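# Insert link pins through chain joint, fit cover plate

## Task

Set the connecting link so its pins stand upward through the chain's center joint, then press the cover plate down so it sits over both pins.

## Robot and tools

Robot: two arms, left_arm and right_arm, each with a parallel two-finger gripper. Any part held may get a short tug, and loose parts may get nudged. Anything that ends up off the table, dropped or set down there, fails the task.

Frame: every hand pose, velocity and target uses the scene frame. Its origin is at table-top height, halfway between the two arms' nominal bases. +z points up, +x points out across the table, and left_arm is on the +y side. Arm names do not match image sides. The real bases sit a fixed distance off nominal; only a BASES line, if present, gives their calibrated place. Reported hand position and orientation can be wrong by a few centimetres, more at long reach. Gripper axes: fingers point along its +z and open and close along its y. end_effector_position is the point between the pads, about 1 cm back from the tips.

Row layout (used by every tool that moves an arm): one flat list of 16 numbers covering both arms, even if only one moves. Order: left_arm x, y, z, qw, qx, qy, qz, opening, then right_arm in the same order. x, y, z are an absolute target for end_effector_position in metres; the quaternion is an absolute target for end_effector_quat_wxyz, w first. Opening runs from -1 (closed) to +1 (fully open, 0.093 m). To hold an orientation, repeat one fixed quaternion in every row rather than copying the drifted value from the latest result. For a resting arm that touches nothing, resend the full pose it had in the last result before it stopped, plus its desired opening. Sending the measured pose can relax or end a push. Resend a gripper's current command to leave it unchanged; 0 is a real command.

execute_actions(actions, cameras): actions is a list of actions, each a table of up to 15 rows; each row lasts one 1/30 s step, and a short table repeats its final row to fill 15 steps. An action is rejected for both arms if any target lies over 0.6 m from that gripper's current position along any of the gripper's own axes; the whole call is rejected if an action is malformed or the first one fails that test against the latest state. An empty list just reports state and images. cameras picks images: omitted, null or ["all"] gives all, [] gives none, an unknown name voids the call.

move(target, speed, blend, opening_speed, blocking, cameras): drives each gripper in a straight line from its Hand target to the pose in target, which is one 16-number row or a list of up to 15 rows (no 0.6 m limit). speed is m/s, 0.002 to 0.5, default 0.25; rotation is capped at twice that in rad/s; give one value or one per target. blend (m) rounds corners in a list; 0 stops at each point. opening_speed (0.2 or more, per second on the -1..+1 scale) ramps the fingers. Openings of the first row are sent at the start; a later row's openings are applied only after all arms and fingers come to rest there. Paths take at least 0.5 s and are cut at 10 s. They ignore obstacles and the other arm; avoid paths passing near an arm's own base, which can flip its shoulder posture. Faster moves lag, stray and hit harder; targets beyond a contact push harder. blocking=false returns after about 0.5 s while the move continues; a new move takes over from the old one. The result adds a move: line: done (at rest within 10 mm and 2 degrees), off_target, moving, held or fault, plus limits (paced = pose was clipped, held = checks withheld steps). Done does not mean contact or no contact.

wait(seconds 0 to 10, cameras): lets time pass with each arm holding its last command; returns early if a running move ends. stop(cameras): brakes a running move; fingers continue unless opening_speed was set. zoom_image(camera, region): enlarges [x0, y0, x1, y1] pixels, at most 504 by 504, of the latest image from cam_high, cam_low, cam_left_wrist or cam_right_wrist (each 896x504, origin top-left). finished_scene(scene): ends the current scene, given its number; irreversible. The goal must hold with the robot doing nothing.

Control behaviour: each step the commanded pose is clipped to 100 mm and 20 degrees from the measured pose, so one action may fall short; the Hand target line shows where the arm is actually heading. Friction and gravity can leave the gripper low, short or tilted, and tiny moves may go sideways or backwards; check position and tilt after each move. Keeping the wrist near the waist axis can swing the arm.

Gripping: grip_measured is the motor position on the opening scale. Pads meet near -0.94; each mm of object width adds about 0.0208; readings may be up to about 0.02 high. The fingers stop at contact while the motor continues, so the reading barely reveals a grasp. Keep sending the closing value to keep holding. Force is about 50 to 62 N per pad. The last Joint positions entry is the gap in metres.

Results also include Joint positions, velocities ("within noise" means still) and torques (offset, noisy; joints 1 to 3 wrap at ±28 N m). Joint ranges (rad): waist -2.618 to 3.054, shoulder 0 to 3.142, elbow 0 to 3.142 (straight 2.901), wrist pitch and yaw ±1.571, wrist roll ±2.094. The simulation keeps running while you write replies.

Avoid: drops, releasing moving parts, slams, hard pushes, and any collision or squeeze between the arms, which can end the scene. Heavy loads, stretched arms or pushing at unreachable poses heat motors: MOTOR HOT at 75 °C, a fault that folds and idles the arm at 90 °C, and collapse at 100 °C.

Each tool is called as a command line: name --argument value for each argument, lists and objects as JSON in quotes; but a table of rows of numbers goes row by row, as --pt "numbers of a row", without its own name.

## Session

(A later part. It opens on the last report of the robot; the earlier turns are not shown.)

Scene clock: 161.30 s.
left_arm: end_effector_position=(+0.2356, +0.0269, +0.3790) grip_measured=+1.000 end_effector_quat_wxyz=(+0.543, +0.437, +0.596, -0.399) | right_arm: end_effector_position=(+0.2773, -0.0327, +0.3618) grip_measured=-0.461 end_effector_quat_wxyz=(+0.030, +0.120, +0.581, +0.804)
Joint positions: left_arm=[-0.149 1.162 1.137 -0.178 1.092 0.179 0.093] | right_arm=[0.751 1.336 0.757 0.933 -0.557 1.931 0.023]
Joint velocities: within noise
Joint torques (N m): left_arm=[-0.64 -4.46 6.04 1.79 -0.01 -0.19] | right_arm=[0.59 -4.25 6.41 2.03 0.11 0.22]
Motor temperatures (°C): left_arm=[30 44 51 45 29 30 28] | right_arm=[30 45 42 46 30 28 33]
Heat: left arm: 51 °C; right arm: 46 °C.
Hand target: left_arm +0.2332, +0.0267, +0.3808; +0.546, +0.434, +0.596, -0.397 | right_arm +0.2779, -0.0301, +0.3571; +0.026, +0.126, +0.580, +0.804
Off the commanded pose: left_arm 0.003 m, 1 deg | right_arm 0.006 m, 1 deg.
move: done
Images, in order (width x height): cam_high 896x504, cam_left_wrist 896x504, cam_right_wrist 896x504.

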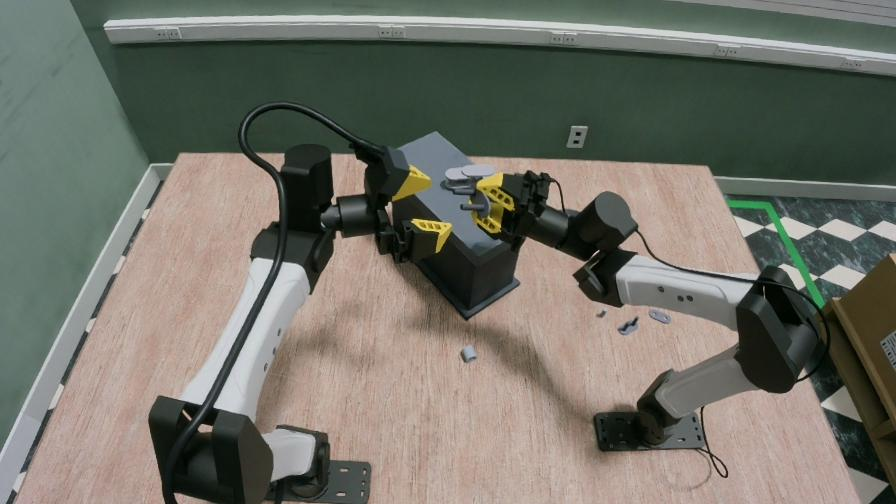

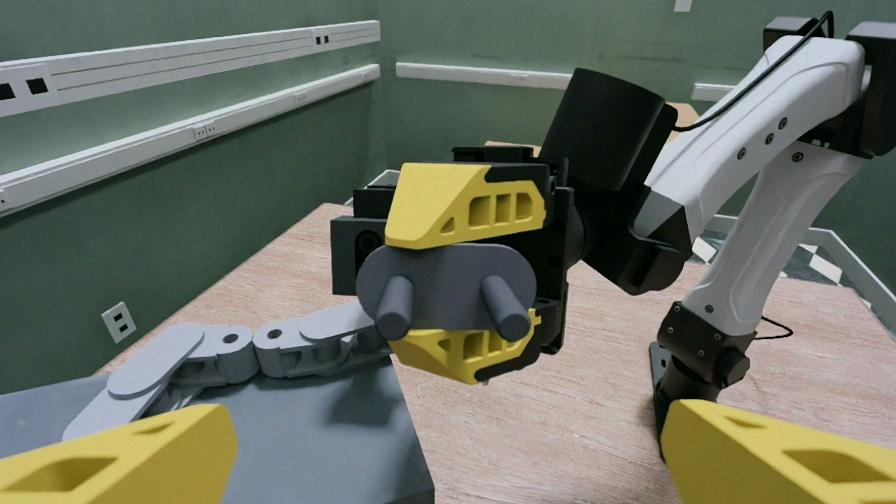

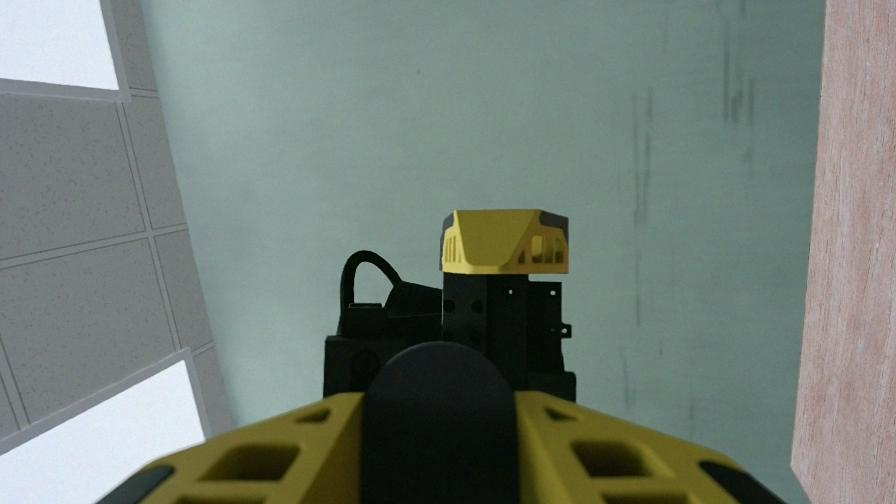

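zoom_image --camera "cam_left_wrist" --region '[330, 200, 570, 400]'

Scaled by 2.100 from the camera's 896x504 image, which has a finer 1280x720 frame.

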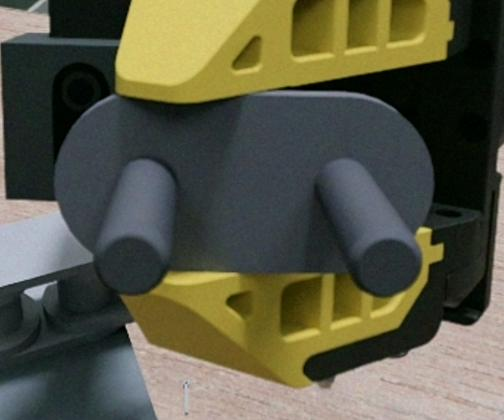

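move --target '[0.2487,-0.0207,0.3723,0.5465,0.4334,0.5965,-0.3971,1,0.278,-0.03,0.357,0.0257,0.126,0.5788,0.8029,-0.6]' --speed 0.06 --cameras '["cam_high","cam_left_wrist"]'

Scene clock: 164.53 s.
left_arm: end_effector_position=(+0.2447, -0.0188, +0.3746) grip_measured=+1.000 end_effector_quat_wxyz=(+0.548, +0.440, +0.591, -0.396) | right_arm: end_effector_position=(+0.2773, -0.0327, +0.3618) grip_measured=-0.461 end_effector_quat_wxyz=(+0.030, +0.120, +0.581, +0.804)
Joint positions: left_arm=[-0.322 1.228 1.137 -0.051 0.921 0.127 0.093] | right_arm=[0.751 1.336 0.757 0.933 -0.557 1.931 0.023]
Joint velocities: within noise
Joint torques (N m): left_arm=[-0.55 -2.73 7.01 1.95 -0.05 -0.23] | right_arm=[0.57 -4.22 6.41 2.03 0.11 0.22]
Motor temperatures (°C): left_arm=[30 44 51 46 29 30 28] | right_arm=[30 45 42 46 30 28 33]
Heat: left arm: 51 °C; right arm: 46 °C.
Hand target: left_arm +0.2487, -0.0206, +0.3722; +0.546, +0.433, +0.597, -0.397 | right_arm +0.2779, -0.0301, +0.3571; +0.026, +0.126, +0.580, +0.804
Off the commanded pose: left_arm 0.005 m, 1 deg | right_arm 0.006 m, 1 deg.
move: done
Images, in order (width x height): cam_high 896x504, cam_left_wrist 896x504.

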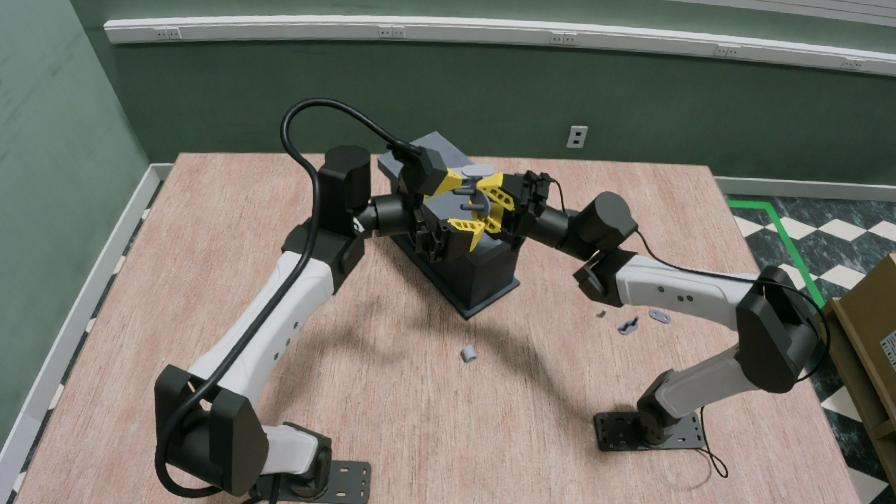

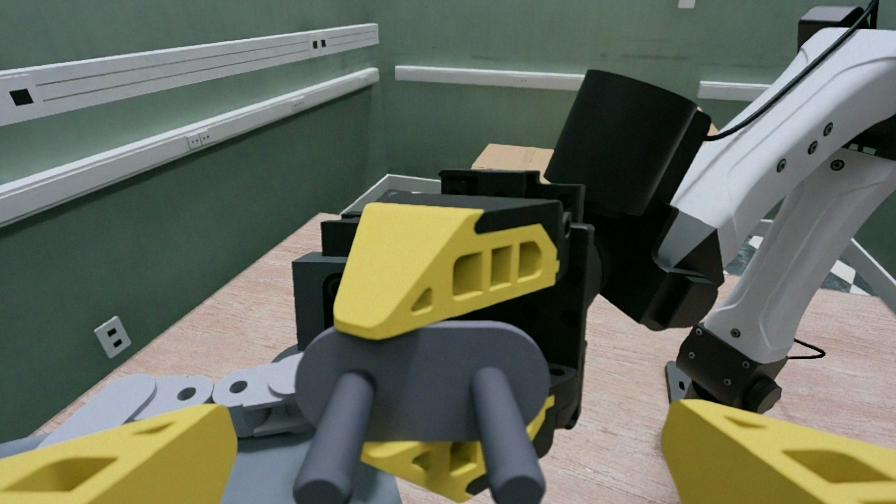

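move --target '[0.261,-0.0435,0.3655,0.5465,0.4334,0.5965,-0.3971,1,0.278,-0.03,0.357,0.0257,0.126,0.5788,0.8029,-0.6]' --speed 0.05 --cameras '["cam_high","cam_left_wrist","cam_right_wrist"]'

Scene clock: 167.27 s.
left_arm: end_effector_position=(+0.2602, -0.0400, +0.3592) grip_measured=+1.000 end_effector_quat_wxyz=(+0.544, +0.433, +0.602, -0.393) | right_arm: end_effector_position=(+0.2829, -0.0301, +0.3546) grip_measured=-0.461 end_effector_quat_wxyz=(+0.031, +0.133, +0.584, +0.800)
Joint positions: left_arm=[-0.383 1.301 1.137 0.013 0.844 0.11 0.093] | right_arm=[0.753 1.354 0.755 0.932 -0.538 1.931 0.023]
Joint velocities: within noise
Joint torques (N m): left_arm=[-0.75 -3.59 8.77 1.98 0.09 -0.17] | right_arm=[0.4 -6.19 6.52 2.05 -0.06 0.21]
Motor temperatures (°C): left_arm=[30 44 51 46 29 30 28] | right_arm=[30 45 42 46 30 28 34]
Heat: left arm: 51 °C; right arm: 46 °C.
Hand target: left_arm +0.2607, -0.0434, +0.3654; +0.546, +0.434, +0.596, -0.397 | right_arm +0.2780, -0.0301, +0.3570; +0.026, +0.126, +0.580, +0.804
Off the commanded pose: left_arm 0.007 m, 1 deg | right_arm 0.005 m, 1 deg.
move: done
Images, in order (width x height): cam_high 896x504, cam_left_wrist 896x504, cam_right_wrist 896x504.

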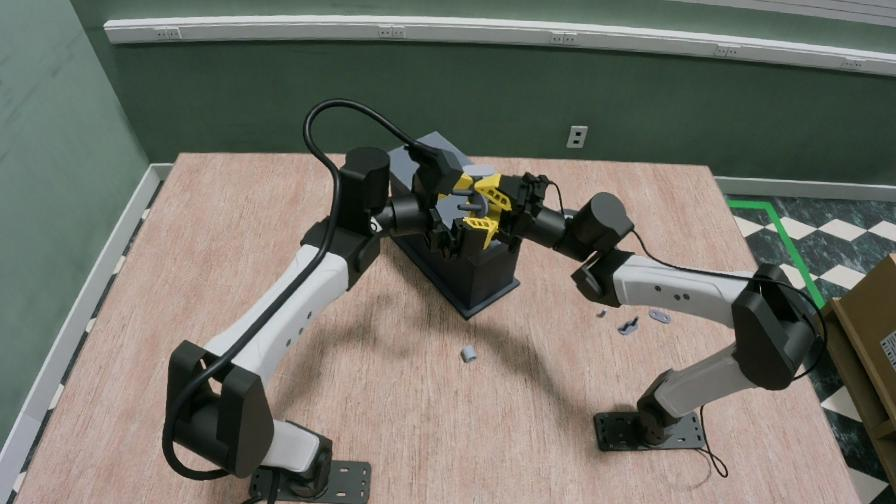

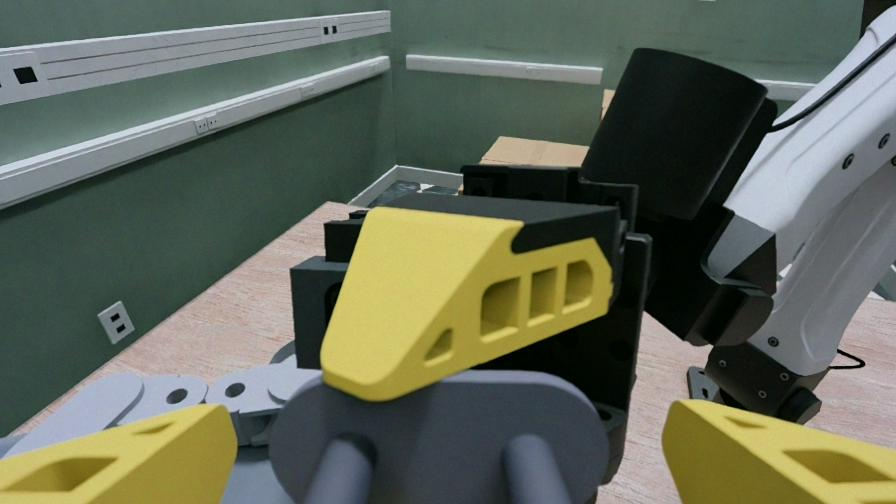

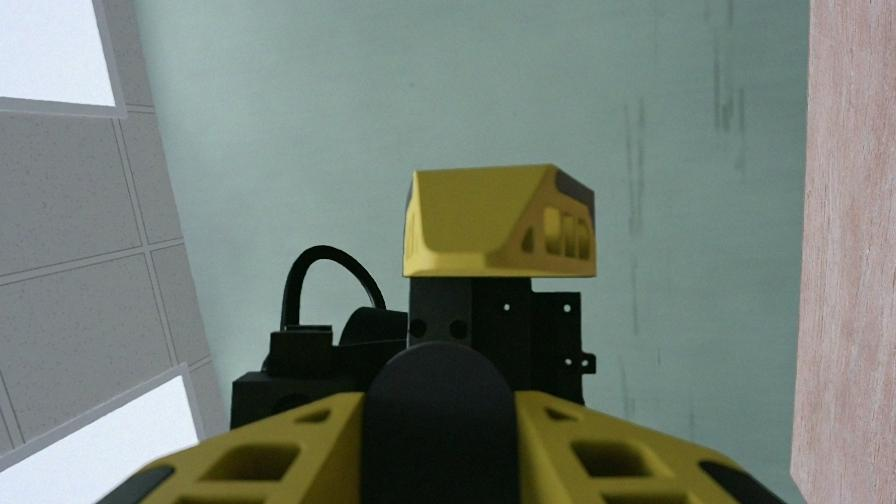

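zoom_image --camera "cam_high" --region '[400, 130, 560, 270]'

zoom_image --camera "cam_left_wrist" --region '[420, 300, 720, 504]'

Scaled by 3.150 from the camera's 896x504 image, which has a finer 1280x720 frame.

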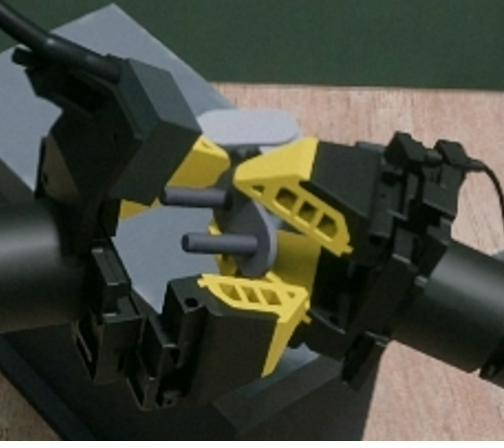

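Scaled by 1.680 from the camera's 896x504 image, which has a finer 1280x720 frame.

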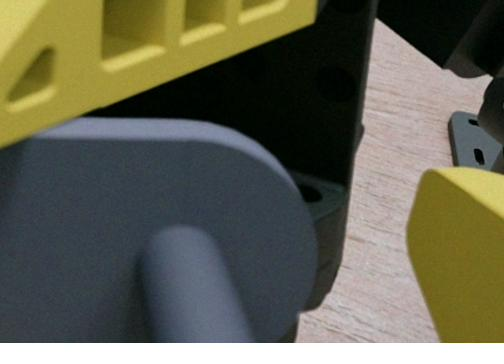

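move --target '[0.261,-0.0435,0.3655,0.5465,0.4334,0.5965,-0.3971,0.45,0.278,-0.03,0.357,0.0257,0.126,0.5788,0.8029,-0.6]' --opening_speed 0.8 --cameras '["cam_left_wrist","cam_high"]'

Scene clock: 169.93 s.
left_arm: end_effector_position=(+0.2602, -0.0401, +0.3593) grip_measured=+0.451 end_effector_quat_wxyz=(+0.544, +0.433, +0.602, -0.393) | right_arm: end_effector_position=(+0.2826, -0.0301, +0.3548) grip_measured=-0.461 end_effector_quat_wxyz=(+0.031, +0.132, +0.584, +0.800)
Joint positions: left_arm=[-0.383 1.301 1.137 0.014 0.844 0.11 0.067] | right_arm=[0.753 1.354 0.755 0.933 -0.539 1.931 0.023]
Joint velocities: within noise
Joint torques (N m): left_arm=[-0.76 -3.55 8.8 1.97 0.09 -0.17] | right_arm=[0.4 -6.12 6.54 2.07 -0.07 0.22]
Motor temperatures (°C): left_arm=[30 44 51 46 29 30 28] | right_arm=[30 44 42 46 30 28 34]
Heat: left arm: 51 °C; right arm: 46 °C.
Hand target: left_arm +0.2608, -0.0434, +0.3654; +0.546, +0.434, +0.596, -0.397 | right_arm +0.2781, -0.0300, +0.3570; +0.026, +0.126, +0.580, +0.804
Off the commanded pose: left_arm 0.007 m, 1 deg | right_arm 0.005 m, 1 deg.
move: done
Images, in order (width x height): cam_high 896x504, cam_left_wrist 896x504.

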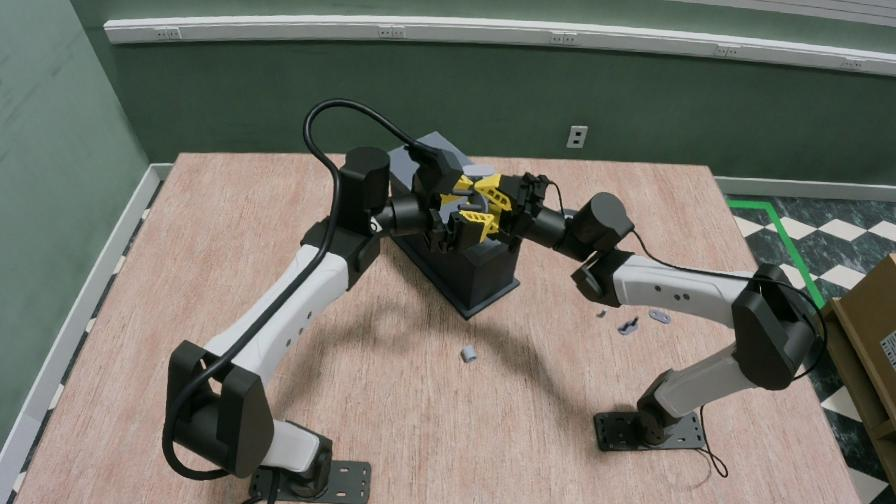

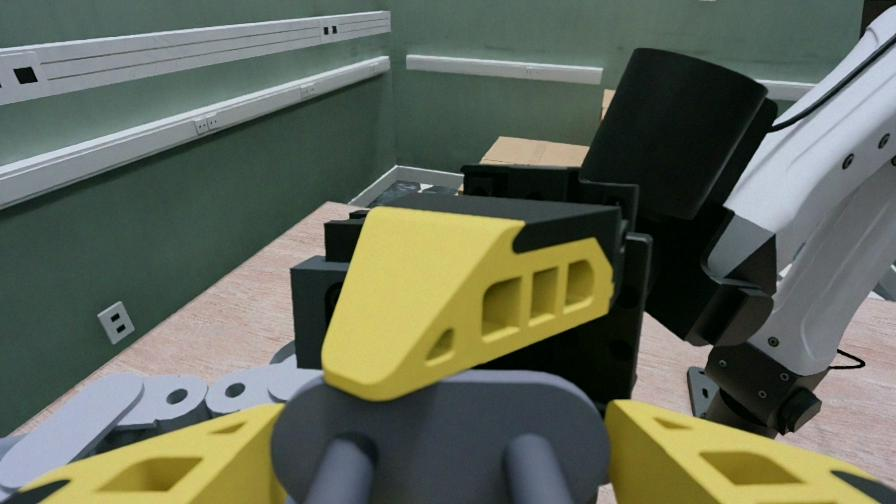

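move --target '[0.261,-0.0435,0.3655,0.5465,0.4334,0.5965,-0.3971,0.1,0.278,-0.03,0.357,0.0257,0.126,0.5788,0.8029,-0.6]' --opening_speed 0.5 --cameras '["cam_left_wrist","cam_high"]'

Scene clock: 171.10 s.
left_arm: end_effector_position=(+0.2604, -0.0400, +0.3596) grip_measured=+0.156 end_effector_quat_wxyz=(+0.545, +0.433, +0.602, -0.393) | right_arm: end_effector_position=(+0.2814, -0.0300, +0.3554) grip_measured=-0.461 end_effector_quat_wxyz=(+0.030, +0.129, +0.584, +0.801)
Joint positions: left_arm=[-0.383 1.301 1.137 0.015 0.843 0.11 0.053] | right_arm=[0.753 1.354 0.755 0.937 -0.545 1.931 0.023]
Joint velocities: within noise
Joint torques (N m): left_arm=[-0.73 -3.54 8.77 1.96 0.1 -0.17] | right_arm=[0.4 -6.09 6.52 2.03 -0.01 0.22]
Motor temperatures (°C): left_arm=[30 44 51 47 29 30 28] | right_arm=[30 44 42 46 30 28 34]
Heat: left arm: 51 °C; right arm: 46 °C.
Hand target: left_arm +0.2608, -0.0434, +0.3654; +0.546, +0.433, +0.597, -0.397 | right_arm +0.2781, -0.0300, +0.3570; +0.026, +0.126, +0.580, +0.804
Off the commanded pose: left_arm 0.007 m, 1 deg | right_arm 0.004 m, 1 deg.
move: done
Images, in order (width x height): cam_high 896x504, cam_left_wrist 896x504.

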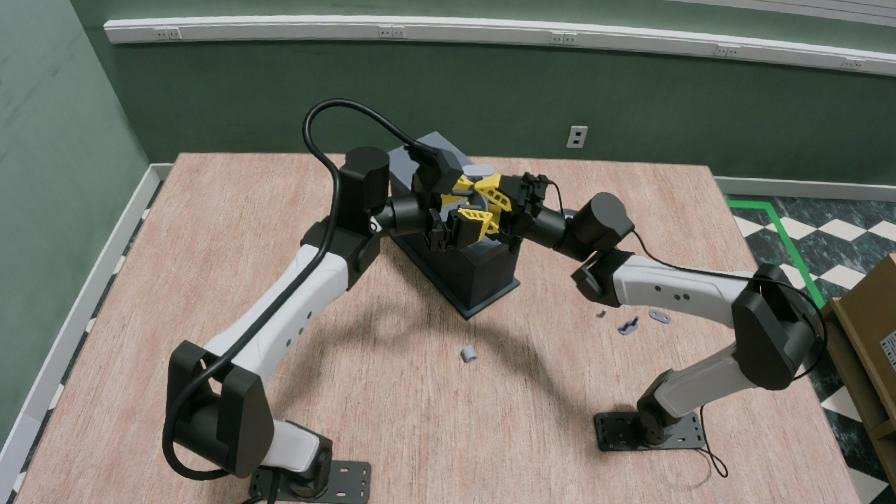

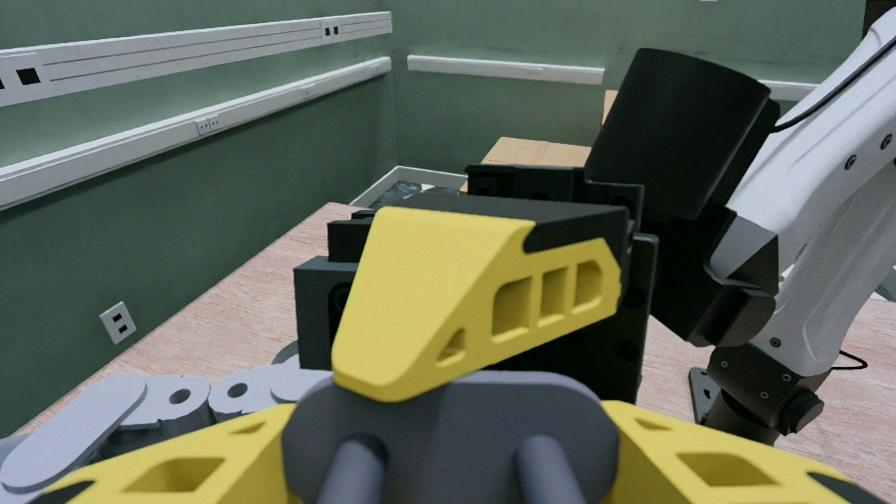

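move --target '[0.261,-0.0435,0.3655,0.5465,0.4334,0.5965,-0.3971,0.0,0.281,-0.03,0.3555,0.0302,0.129,0.584,0.801,0.1]' --opening_speed 0.7 --cameras '["cam_left_wrist","cam_high"]'

Scene clock: 174.70 s.
left_arm: end_effector_position=(+0.2604, -0.0400, +0.3596) grip_measured=+0.156 end_effector_quat_wxyz=(+0.545, +0.433, +0.602, -0.393) | right_arm: end_effector_position=(+0.2814, -0.0300, +0.3554) grip_measured=+0.098 end_effector_quat_wxyz=(+0.030, +0.129, +0.584, +0.801)
Joint positions: left_arm=[-0.383 1.301 1.137 0.016 0.843 0.11 0.053] | right_arm=[0.753 1.354 0.755 0.937 -0.545 1.931 0.05]
Joint velocities: within noise
Joint torques (N m): left_arm=[-0.73 -3.54 8.77 1.95 0.09 -0.17] | right_arm=[0.06 -6.02 6.99 1.86 0.02 0.11]
Motor temperatures (°C): left_arm=[30 44 52 47 29 30 28] | right_arm=[30 44 42 46 30 28 34]
Heat: left arm: 52 °C; right arm: 46 °C.
Hand target: left_arm +0.2608, -0.0434, +0.3654; +0.547, +0.434, +0.596, -0.397 | right_arm +0.2811, -0.0300, +0.3555; +0.030, +0.129, +0.584, +0.801
Off the commanded pose: left_arm 0.007 m, 1 deg | right_arm 0.000 m, 0 deg.
move: done
Images, in order (width x height): cam_high 896x504, cam_left_wrist 896x504.

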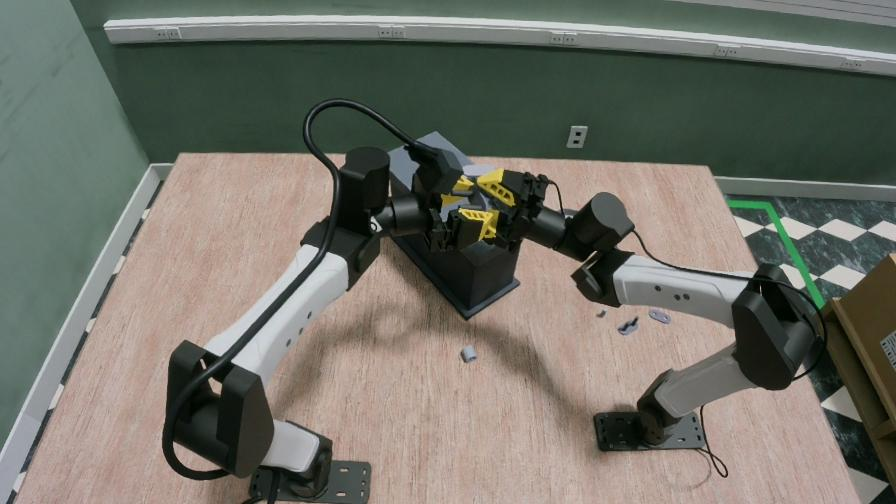

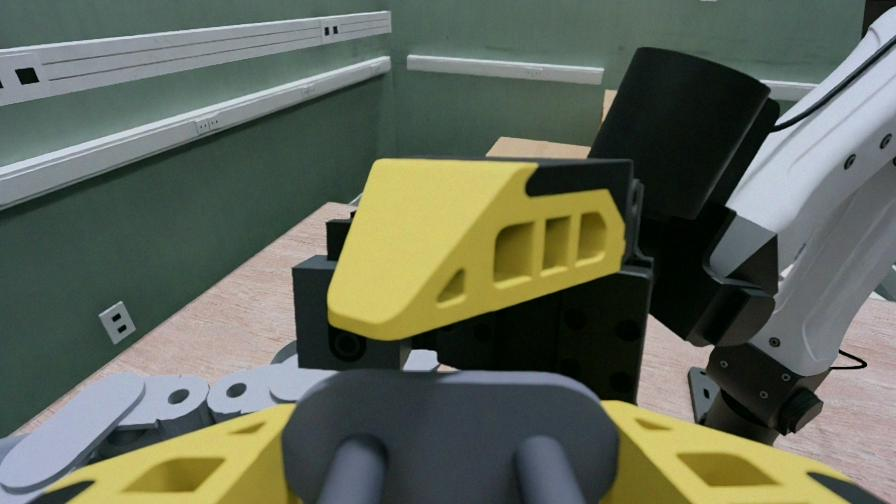

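move --target '[0.261,-0.0435,0.3655,0.5465,0.4334,0.5965,-0.3971,0.0,0.257,-0.123,0.327,0.0302,0.129,0.584,0.801,0.1]' --speed 0.1 --cameras '["cam_left_wrist","cam_high"]'

Scene clock: 176.73 s.
left_arm: end_effector_position=(+0.2604, -0.0400, +0.3596) grip_measured=+0.156 end_effector_quat_wxyz=(+0.545, +0.433, +0.602, -0.393) | right_arm: end_effector_position=(+0.2595, -0.1201, +0.3286) grip_measured=+0.098 end_effector_quat_wxyz=(+0.034, +0.128, +0.584, +0.801)
Joint positions: left_arm=[-0.383 1.301 1.137 0.016 0.843 0.11 0.053] | right_arm=[0.494 1.088 0.455 1.048 -0.782 2.046 0.05]
Joint velocities: within noise
Joint torques (N m): left_arm=[-0.73 -3.54 8.76 1.96 0.09 -0.17] | right_arm=[-0.68 -4.21 5.78 1.69 -0.04 0.18]
Motor temperatures (°C): left_arm=[30 43 52 47 29 30 28] | right_arm=[30 44 42 46 30 28 33]
Heat: left arm: 52 °C; right arm: 46 °C.
Hand target: left_arm +0.2608, -0.0434, +0.3654; +0.547, +0.434, +0.596, -0.397 | right_arm +0.2570, -0.1228, +0.3271; +0.030, +0.129, +0.584, +0.801
Off the commanded pose: left_arm 0.007 m, 1 deg | right_arm 0.004 m, 0 deg.
move: done
Images, in order (width x height): cam_high 896x504, cam_left_wrist 896x504.

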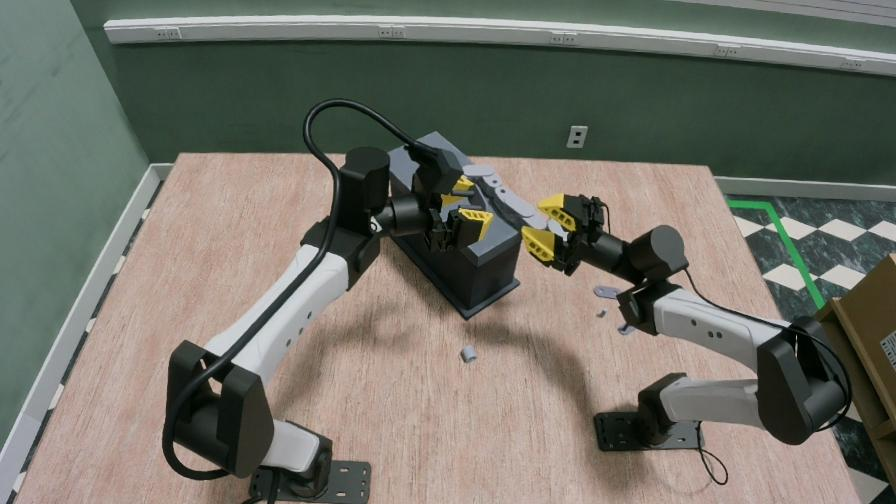

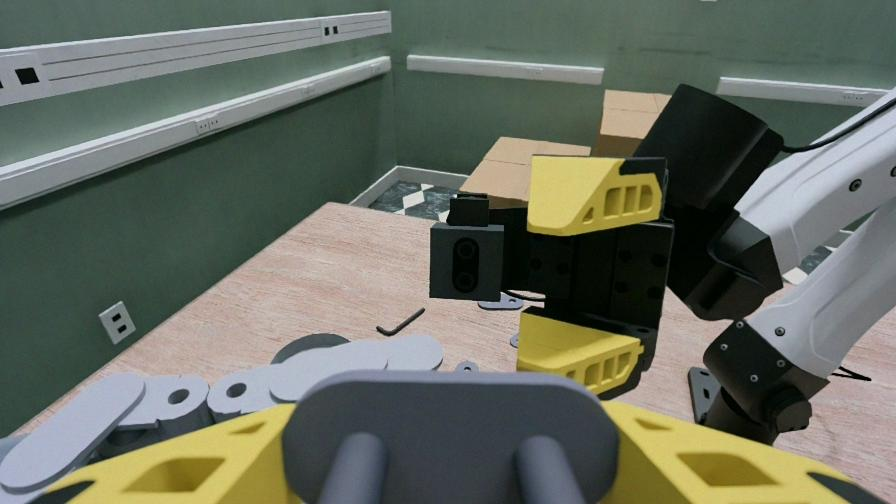

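move --pt "0.28 -0.02 0.39 0.4172 0.4334 0.6965 -0.2971 0.0 0.25 -0.2 0.3 0.0302 0.129 0.584 0.801 0.1" --pt "0.325 -0.04 0.34 0.2281 0.4565 0.8513 -0.1223 0.0 0.24 -0.3 0.25 0.2164 0 0.9763 0 1" --speed 0.2 --blend 0.02

Scene clock: 186.73 s.
left_arm: end_effector_position=(+0.3228, -0.0377, +0.3422) grip_measured=+0.156 end_effector_quat_wxyz=(+0.295, +0.447, +0.834, -0.134) | right_arm: end_effector_position=(+0.2403, -0.3004, +0.2473) grip_measured=+1.000 end_effector_quat_wxyz=(+0.218, -0.001, +0.976, +0.003)
Joint positions: left_arm=[-0.518 2.069 2.681 -1.559 0.231 0.374 0.053] | right_arm=[0.499 1.071 1.339 -1.443 0.196 0.45 0.093]
Joint velocities: within noise
Joint torques (N m): left_arm=[-0.66 -7.3 6.49 1.39 0.01 -0.21] | right_arm=[0.62 -0.7 7.57 1.05 0.12 0.26]
Motor temperatures (°C): left_arm=[30 44 52 47 29 30 29] | right_arm=[30 43 42 44 30 28 33]
Heat: left arm: 52 °C; right arm: 44 °C.
Hand target: left_arm +0.3247, -0.0398, +0.3394; +0.292, +0.443, +0.838, -0.132 | right_arm +0.2400, -0.3000, +0.2500; +0.217, +0.000, +0.976, +0.000
Off the commanded pose: left_arm 0.004 m, 8 deg | right_arm 0.003 m, 0 deg.
joint sent to its limit (left arm) — joint 4 (wrist pitch), lower limit. The joint targets are off in orientation, not in position.
move: off_target (left_arm); limits=paced

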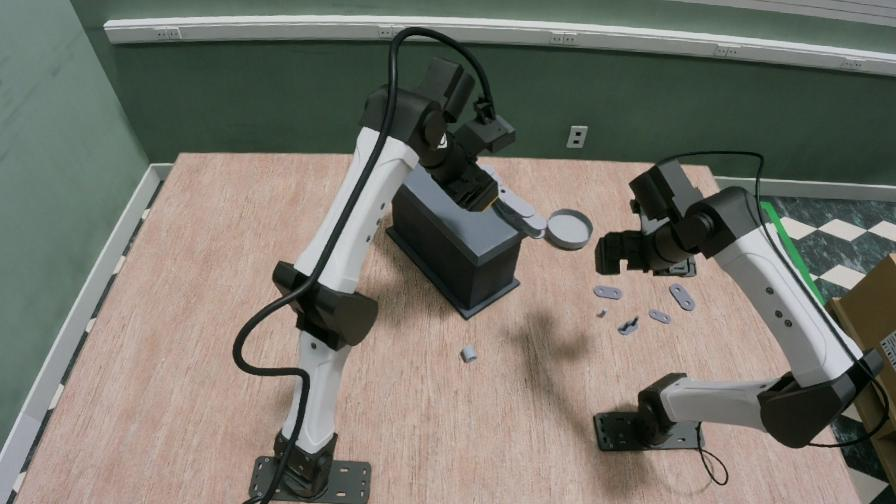

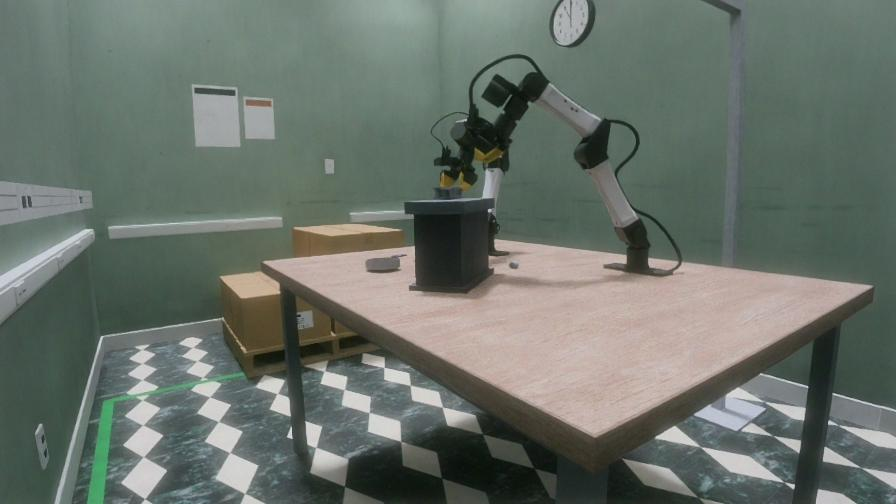

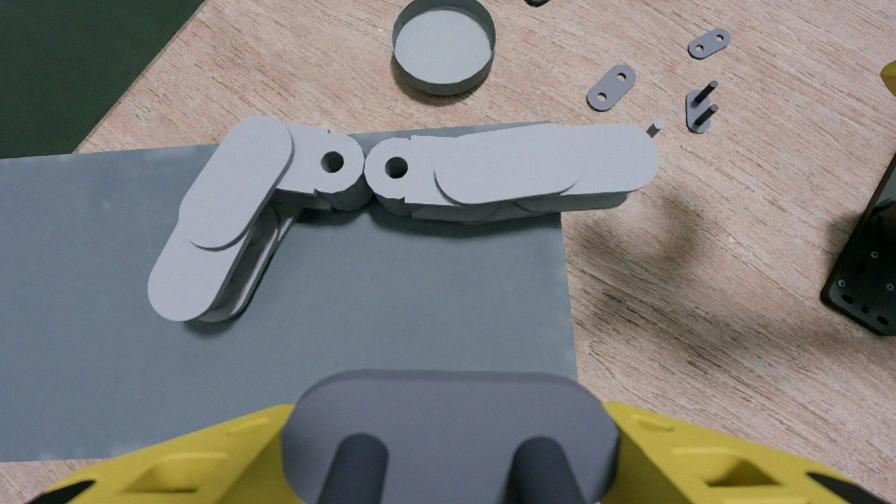

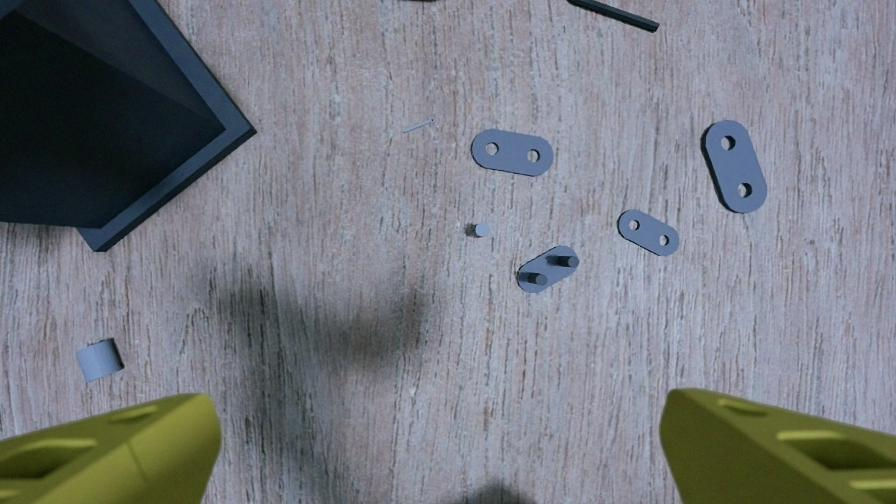

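move --target '[0.374,-0.044,0.29,0.1907,0.4614,0.8604,-0.1023,0.0,0.24,-0.3,0.25,0.2164,0,0.9763,0,1]' --speed 0.12 --cameras '["cam_left_wrist","cam_low"]'

Scene clock: 190.60 s.
left_arm: end_effector_position=(+0.3688, -0.0463, +0.2920) grip_measured=+0.156 end_effector_quat_wxyz=(+0.267, +0.443, +0.847, -0.119) | right_arm: end_effector_position=(+0.2402, -0.3005, +0.2473) grip_measured=+1.000 end_effector_quat_wxyz=(+0.218, -0.001, +0.976, +0.003)
Joint positions: left_arm=[-0.491 2.272 2.821 -1.562 0.215 0.393 0.053] | right_arm=[0.499 1.071 1.339 -1.443 0.196 0.45 0.093]
Joint velocities: within noise
Joint torques (N m): left_arm=[0.28 -9.09 6.68 1.3 0.03 0.16] | right_arm=[0.61 -0.7 7.6 1.07 0.12 0.25]
Motor temperatures (°C): left_arm=[30 44 53 46 29 30 29] | right_arm=[30 43 42 44 30 28 33]
Heat: left arm: 53 °C; right arm: 44 °C.
Hand target: left_arm +0.3735, -0.0437, +0.2895; +0.269, +0.446, +0.847, -0.111 | right_arm +0.2400, -0.3000, +0.2500; +0.217, +0.000, +0.976, +0.000
Off the commanded pose: left_arm 0.006 m, 9 deg | right_arm 0.003 m, 0 deg.
joint sent to its limit (left arm) — joint 4 (wrist pitch), lower limit. The joint targets are off in orientation, not in position.
move: off_target (left_arm)
Images, in order (width x height): cam_low 896x504, cam_left_wrist 896x504.

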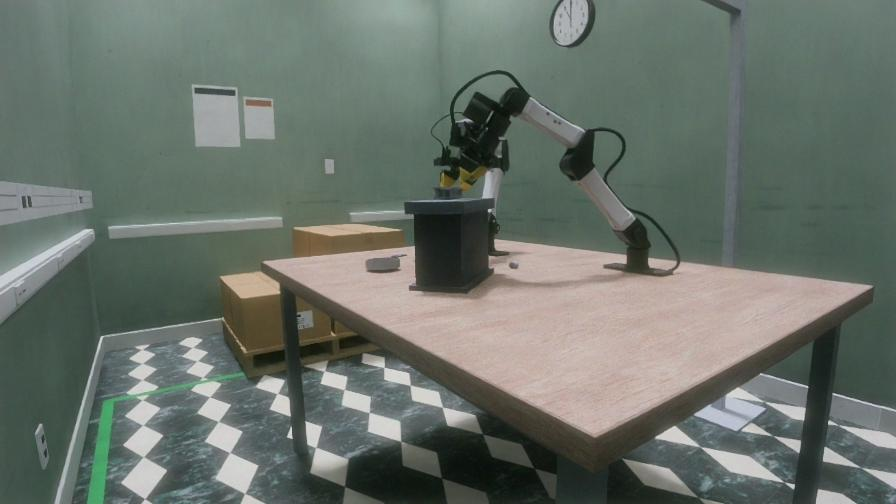

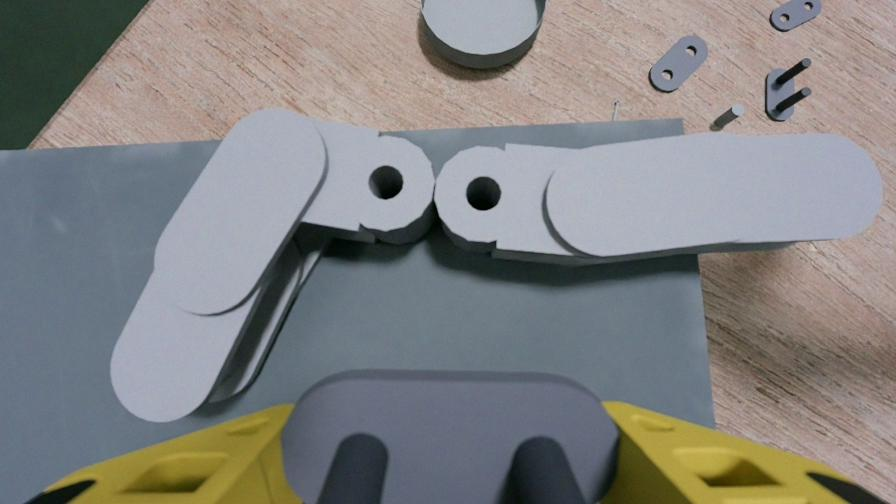

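move --target '[0.3665,-0.0475,0.25,0.2201,0.4024,0.8830,-0.1003,0.0,0.24,-0.3,0.25,0.2164,0,0.9763,0,1]' --speed 0.08 --cameras '["cam_left_wrist","cam_low"]'

Scene clock: 194.40 s.
left_arm: end_effector_position=(+0.3662, -0.0461, +0.2421) grip_measured=+0.156 end_effector_quat_wxyz=(+0.205, +0.408, +0.884, -0.102) | right_arm: end_effector_position=(+0.2402, -0.3005, +0.2473) grip_measured=+1.000 end_effector_quat_wxyz=(+0.218, -0.001, +0.976, +0.003)
Joint positions: left_arm=[-0.512 2.215 2.541 -1.463 0.159 0.3 0.053] | right_arm=[0.499 1.071 1.339 -1.443 0.196 0.45 0.093]
Joint velocities: within noise
Joint torques (N m): left_arm=[-0.69 -12.79 4.4 1.35 -0.01 -0.24] | right_arm=[0.62 -0.7 7.6 1.07 0.12 0.25]
Motor temperatures (°C): left_arm=[30 45 52 46 29 30 29] | right_arm=[30 43 42 43 30 28 33]
Heat: left arm: 52 °C; right arm: 43 °C.
Hand target: left_arm +0.3664, -0.0475, +0.2500; +0.219, +0.403, +0.883, -0.100 | right_arm +0.2400, -0.3000, +0.2501; +0.217, +0.000, +0.976, +0.000
Off the commanded pose: left_arm 0.008 m, 2 deg | right_arm 0.003 m, 0 deg.
move: done
Images, in order (width x height): cam_low 896x504, cam_left_wrist 896x504.

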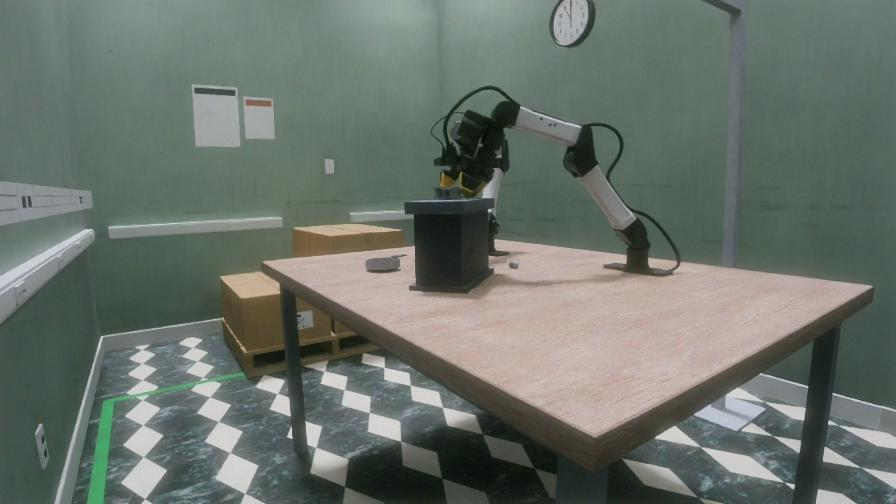

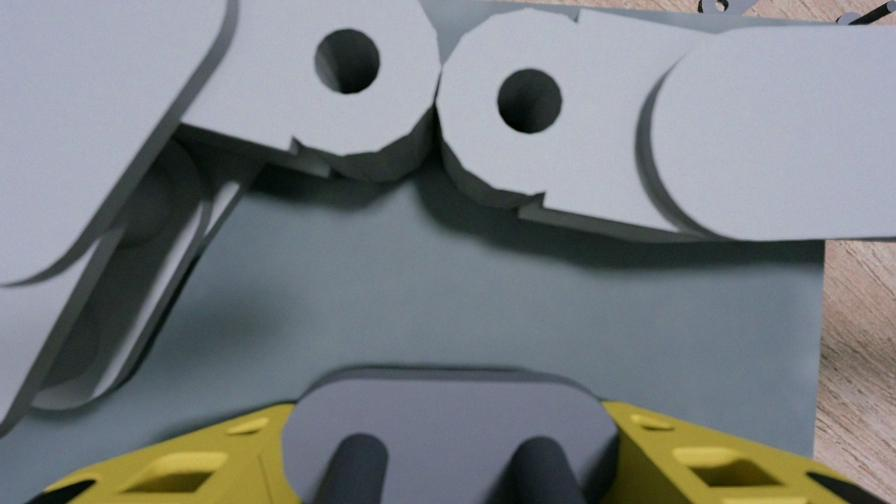

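move --target '[0.3665,-0.0475,0.232,0.1807,0.4203,0.8834,-0.0997,0.0,0.24,-0.3,0.25,0.2164,0,0.9763,0,1]' --speed 0.06 --cameras '["cam_left_wrist","cam_low"]'

Scene clock: 196.27 s.
left_arm: end_effector_position=(+0.3670, -0.0465, +0.2424) grip_measured=+0.156 end_effector_quat_wxyz=(+0.198, +0.413, +0.883, -0.100) | right_arm: end_effector_position=(+0.2402, -0.3005, +0.2473) grip_measured=+1.000 end_effector_quat_wxyz=(+0.218, -0.001, +0.976, +0.003)
Joint positions: left_arm=[-0.512 2.268 2.645 -1.527 0.159 0.312 0.053] | right_arm=[0.499 1.071 1.339 -1.443 0.196 0.45 0.093]
Joint velocities: within noise
Joint torques (N m): left_arm=[-0.23 -8.4 6.83 0.92 0.14 0.12] | right_arm=[0.64 -0.72 7.58 1.07 0.12 0.25]
Motor temperatures (°C): left_arm=[30 46 53 46 29 30 29] | right_arm=[30 43 42 43 30 28 33]
Heat: left arm: 53 °C; right arm: 43 °C.
Hand target: left_arm +0.3663, -0.0474, +0.2319; +0.182, +0.420, +0.883, -0.100 | right_arm +0.2400, -0.3000, +0.2501; +0.217, +0.000, +0.976, +0.000
Off the commanded pose: left_arm 0.010 m, 2 deg | right_arm 0.003 m, 0 deg.
move: done
Images, in order (width x height): cam_low 896x504, cam_left_wrist 896x504.

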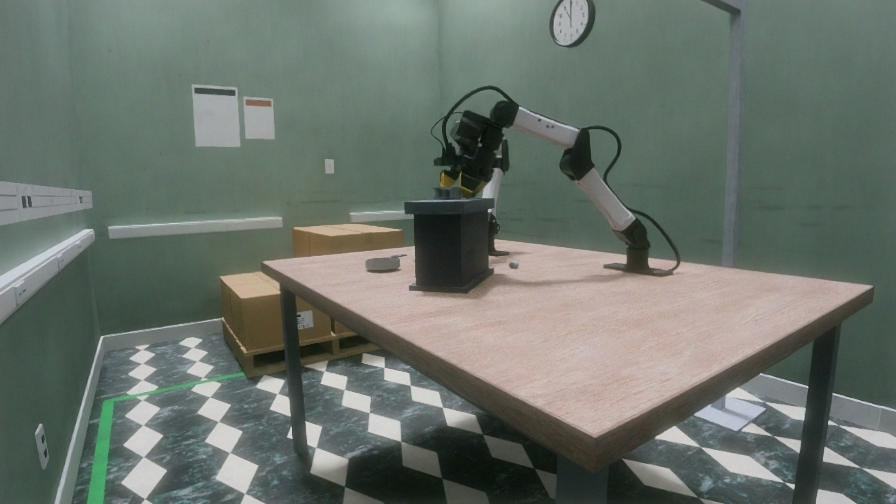

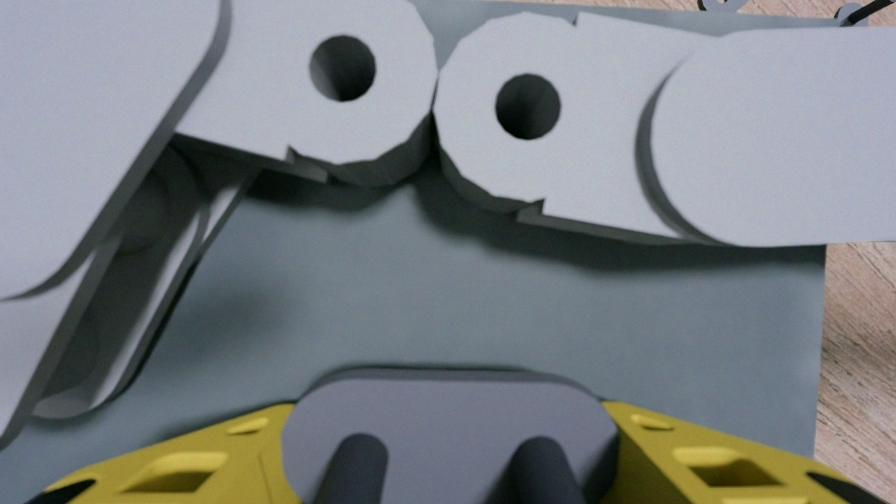

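move --target '[0.3665,-0.0475,0.222,0.1807,0.4203,0.8834,-0.0997,0.0,0.24,-0.3,0.25,0.2164,0,0.9763,0,1]' --speed 0.06 --cameras '["cam_left_wrist"]'

zoom_image --camera "cam_left_wrist" --region '[240, 330, 660, 504]'

Scene clock: 197.60 s.
left_arm: end_effector_position=(+0.3669, -0.0467, +0.2408) grip_measured=+0.156 end_effector_quat_wxyz=(+0.204, +0.414, +0.881, -0.101) | right_arm: end_effector_position=(+0.2402, -0.3005, +0.2473) grip_measured=+1.000 end_effector_quat_wxyz=(+0.218, -0.001, +0.976, +0.003)
Joint positions: left_arm=[-0.512 2.224 2.553 -1.468 0.16 0.314 0.053] | right_arm=[0.499 1.071 1.339 -1.443 0.196 0.45 0.093]
Joint velocities: within noise
Joint torques (N m): left_arm=[-0.18 -9.14 2.96 1.16 0.12 0.1] | right_arm=[0.62 -0.72 7.6 1.07 0.12 0.26]
Motor temperatures (°C): left_arm=[30 46 52 46 29 30 29] | right_arm=[30 42 42 43 30 28 33]
Heat: left arm: 52 °C; right arm: 43 °C.
Hand target: left_arm +0.3662, -0.0474, +0.2223; +0.180, +0.420, +0.884, -0.100 | right_arm +0.2400, -0.3000, +0.2501; +0.217, +0.000, +0.976, +0.000
Off the commanded pose: left_arm 0.019 m, 3 deg | right_arm 0.003 m, 0 deg.
move: off_target (left_arm)
Images, in order (width x height): cam_left_wrist 896x504.

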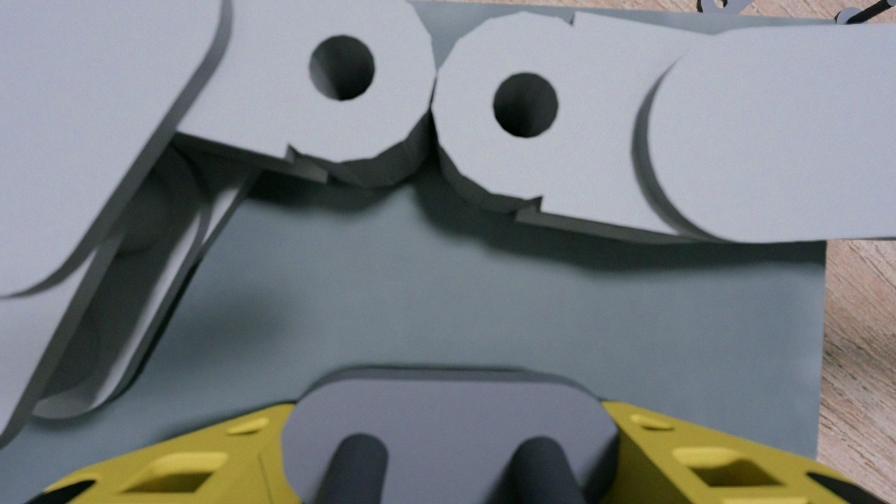

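Scaled by 1.200 from the camera's 896x504 image, which has a finer 1280x720 frame.

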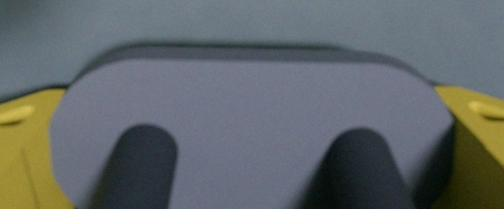

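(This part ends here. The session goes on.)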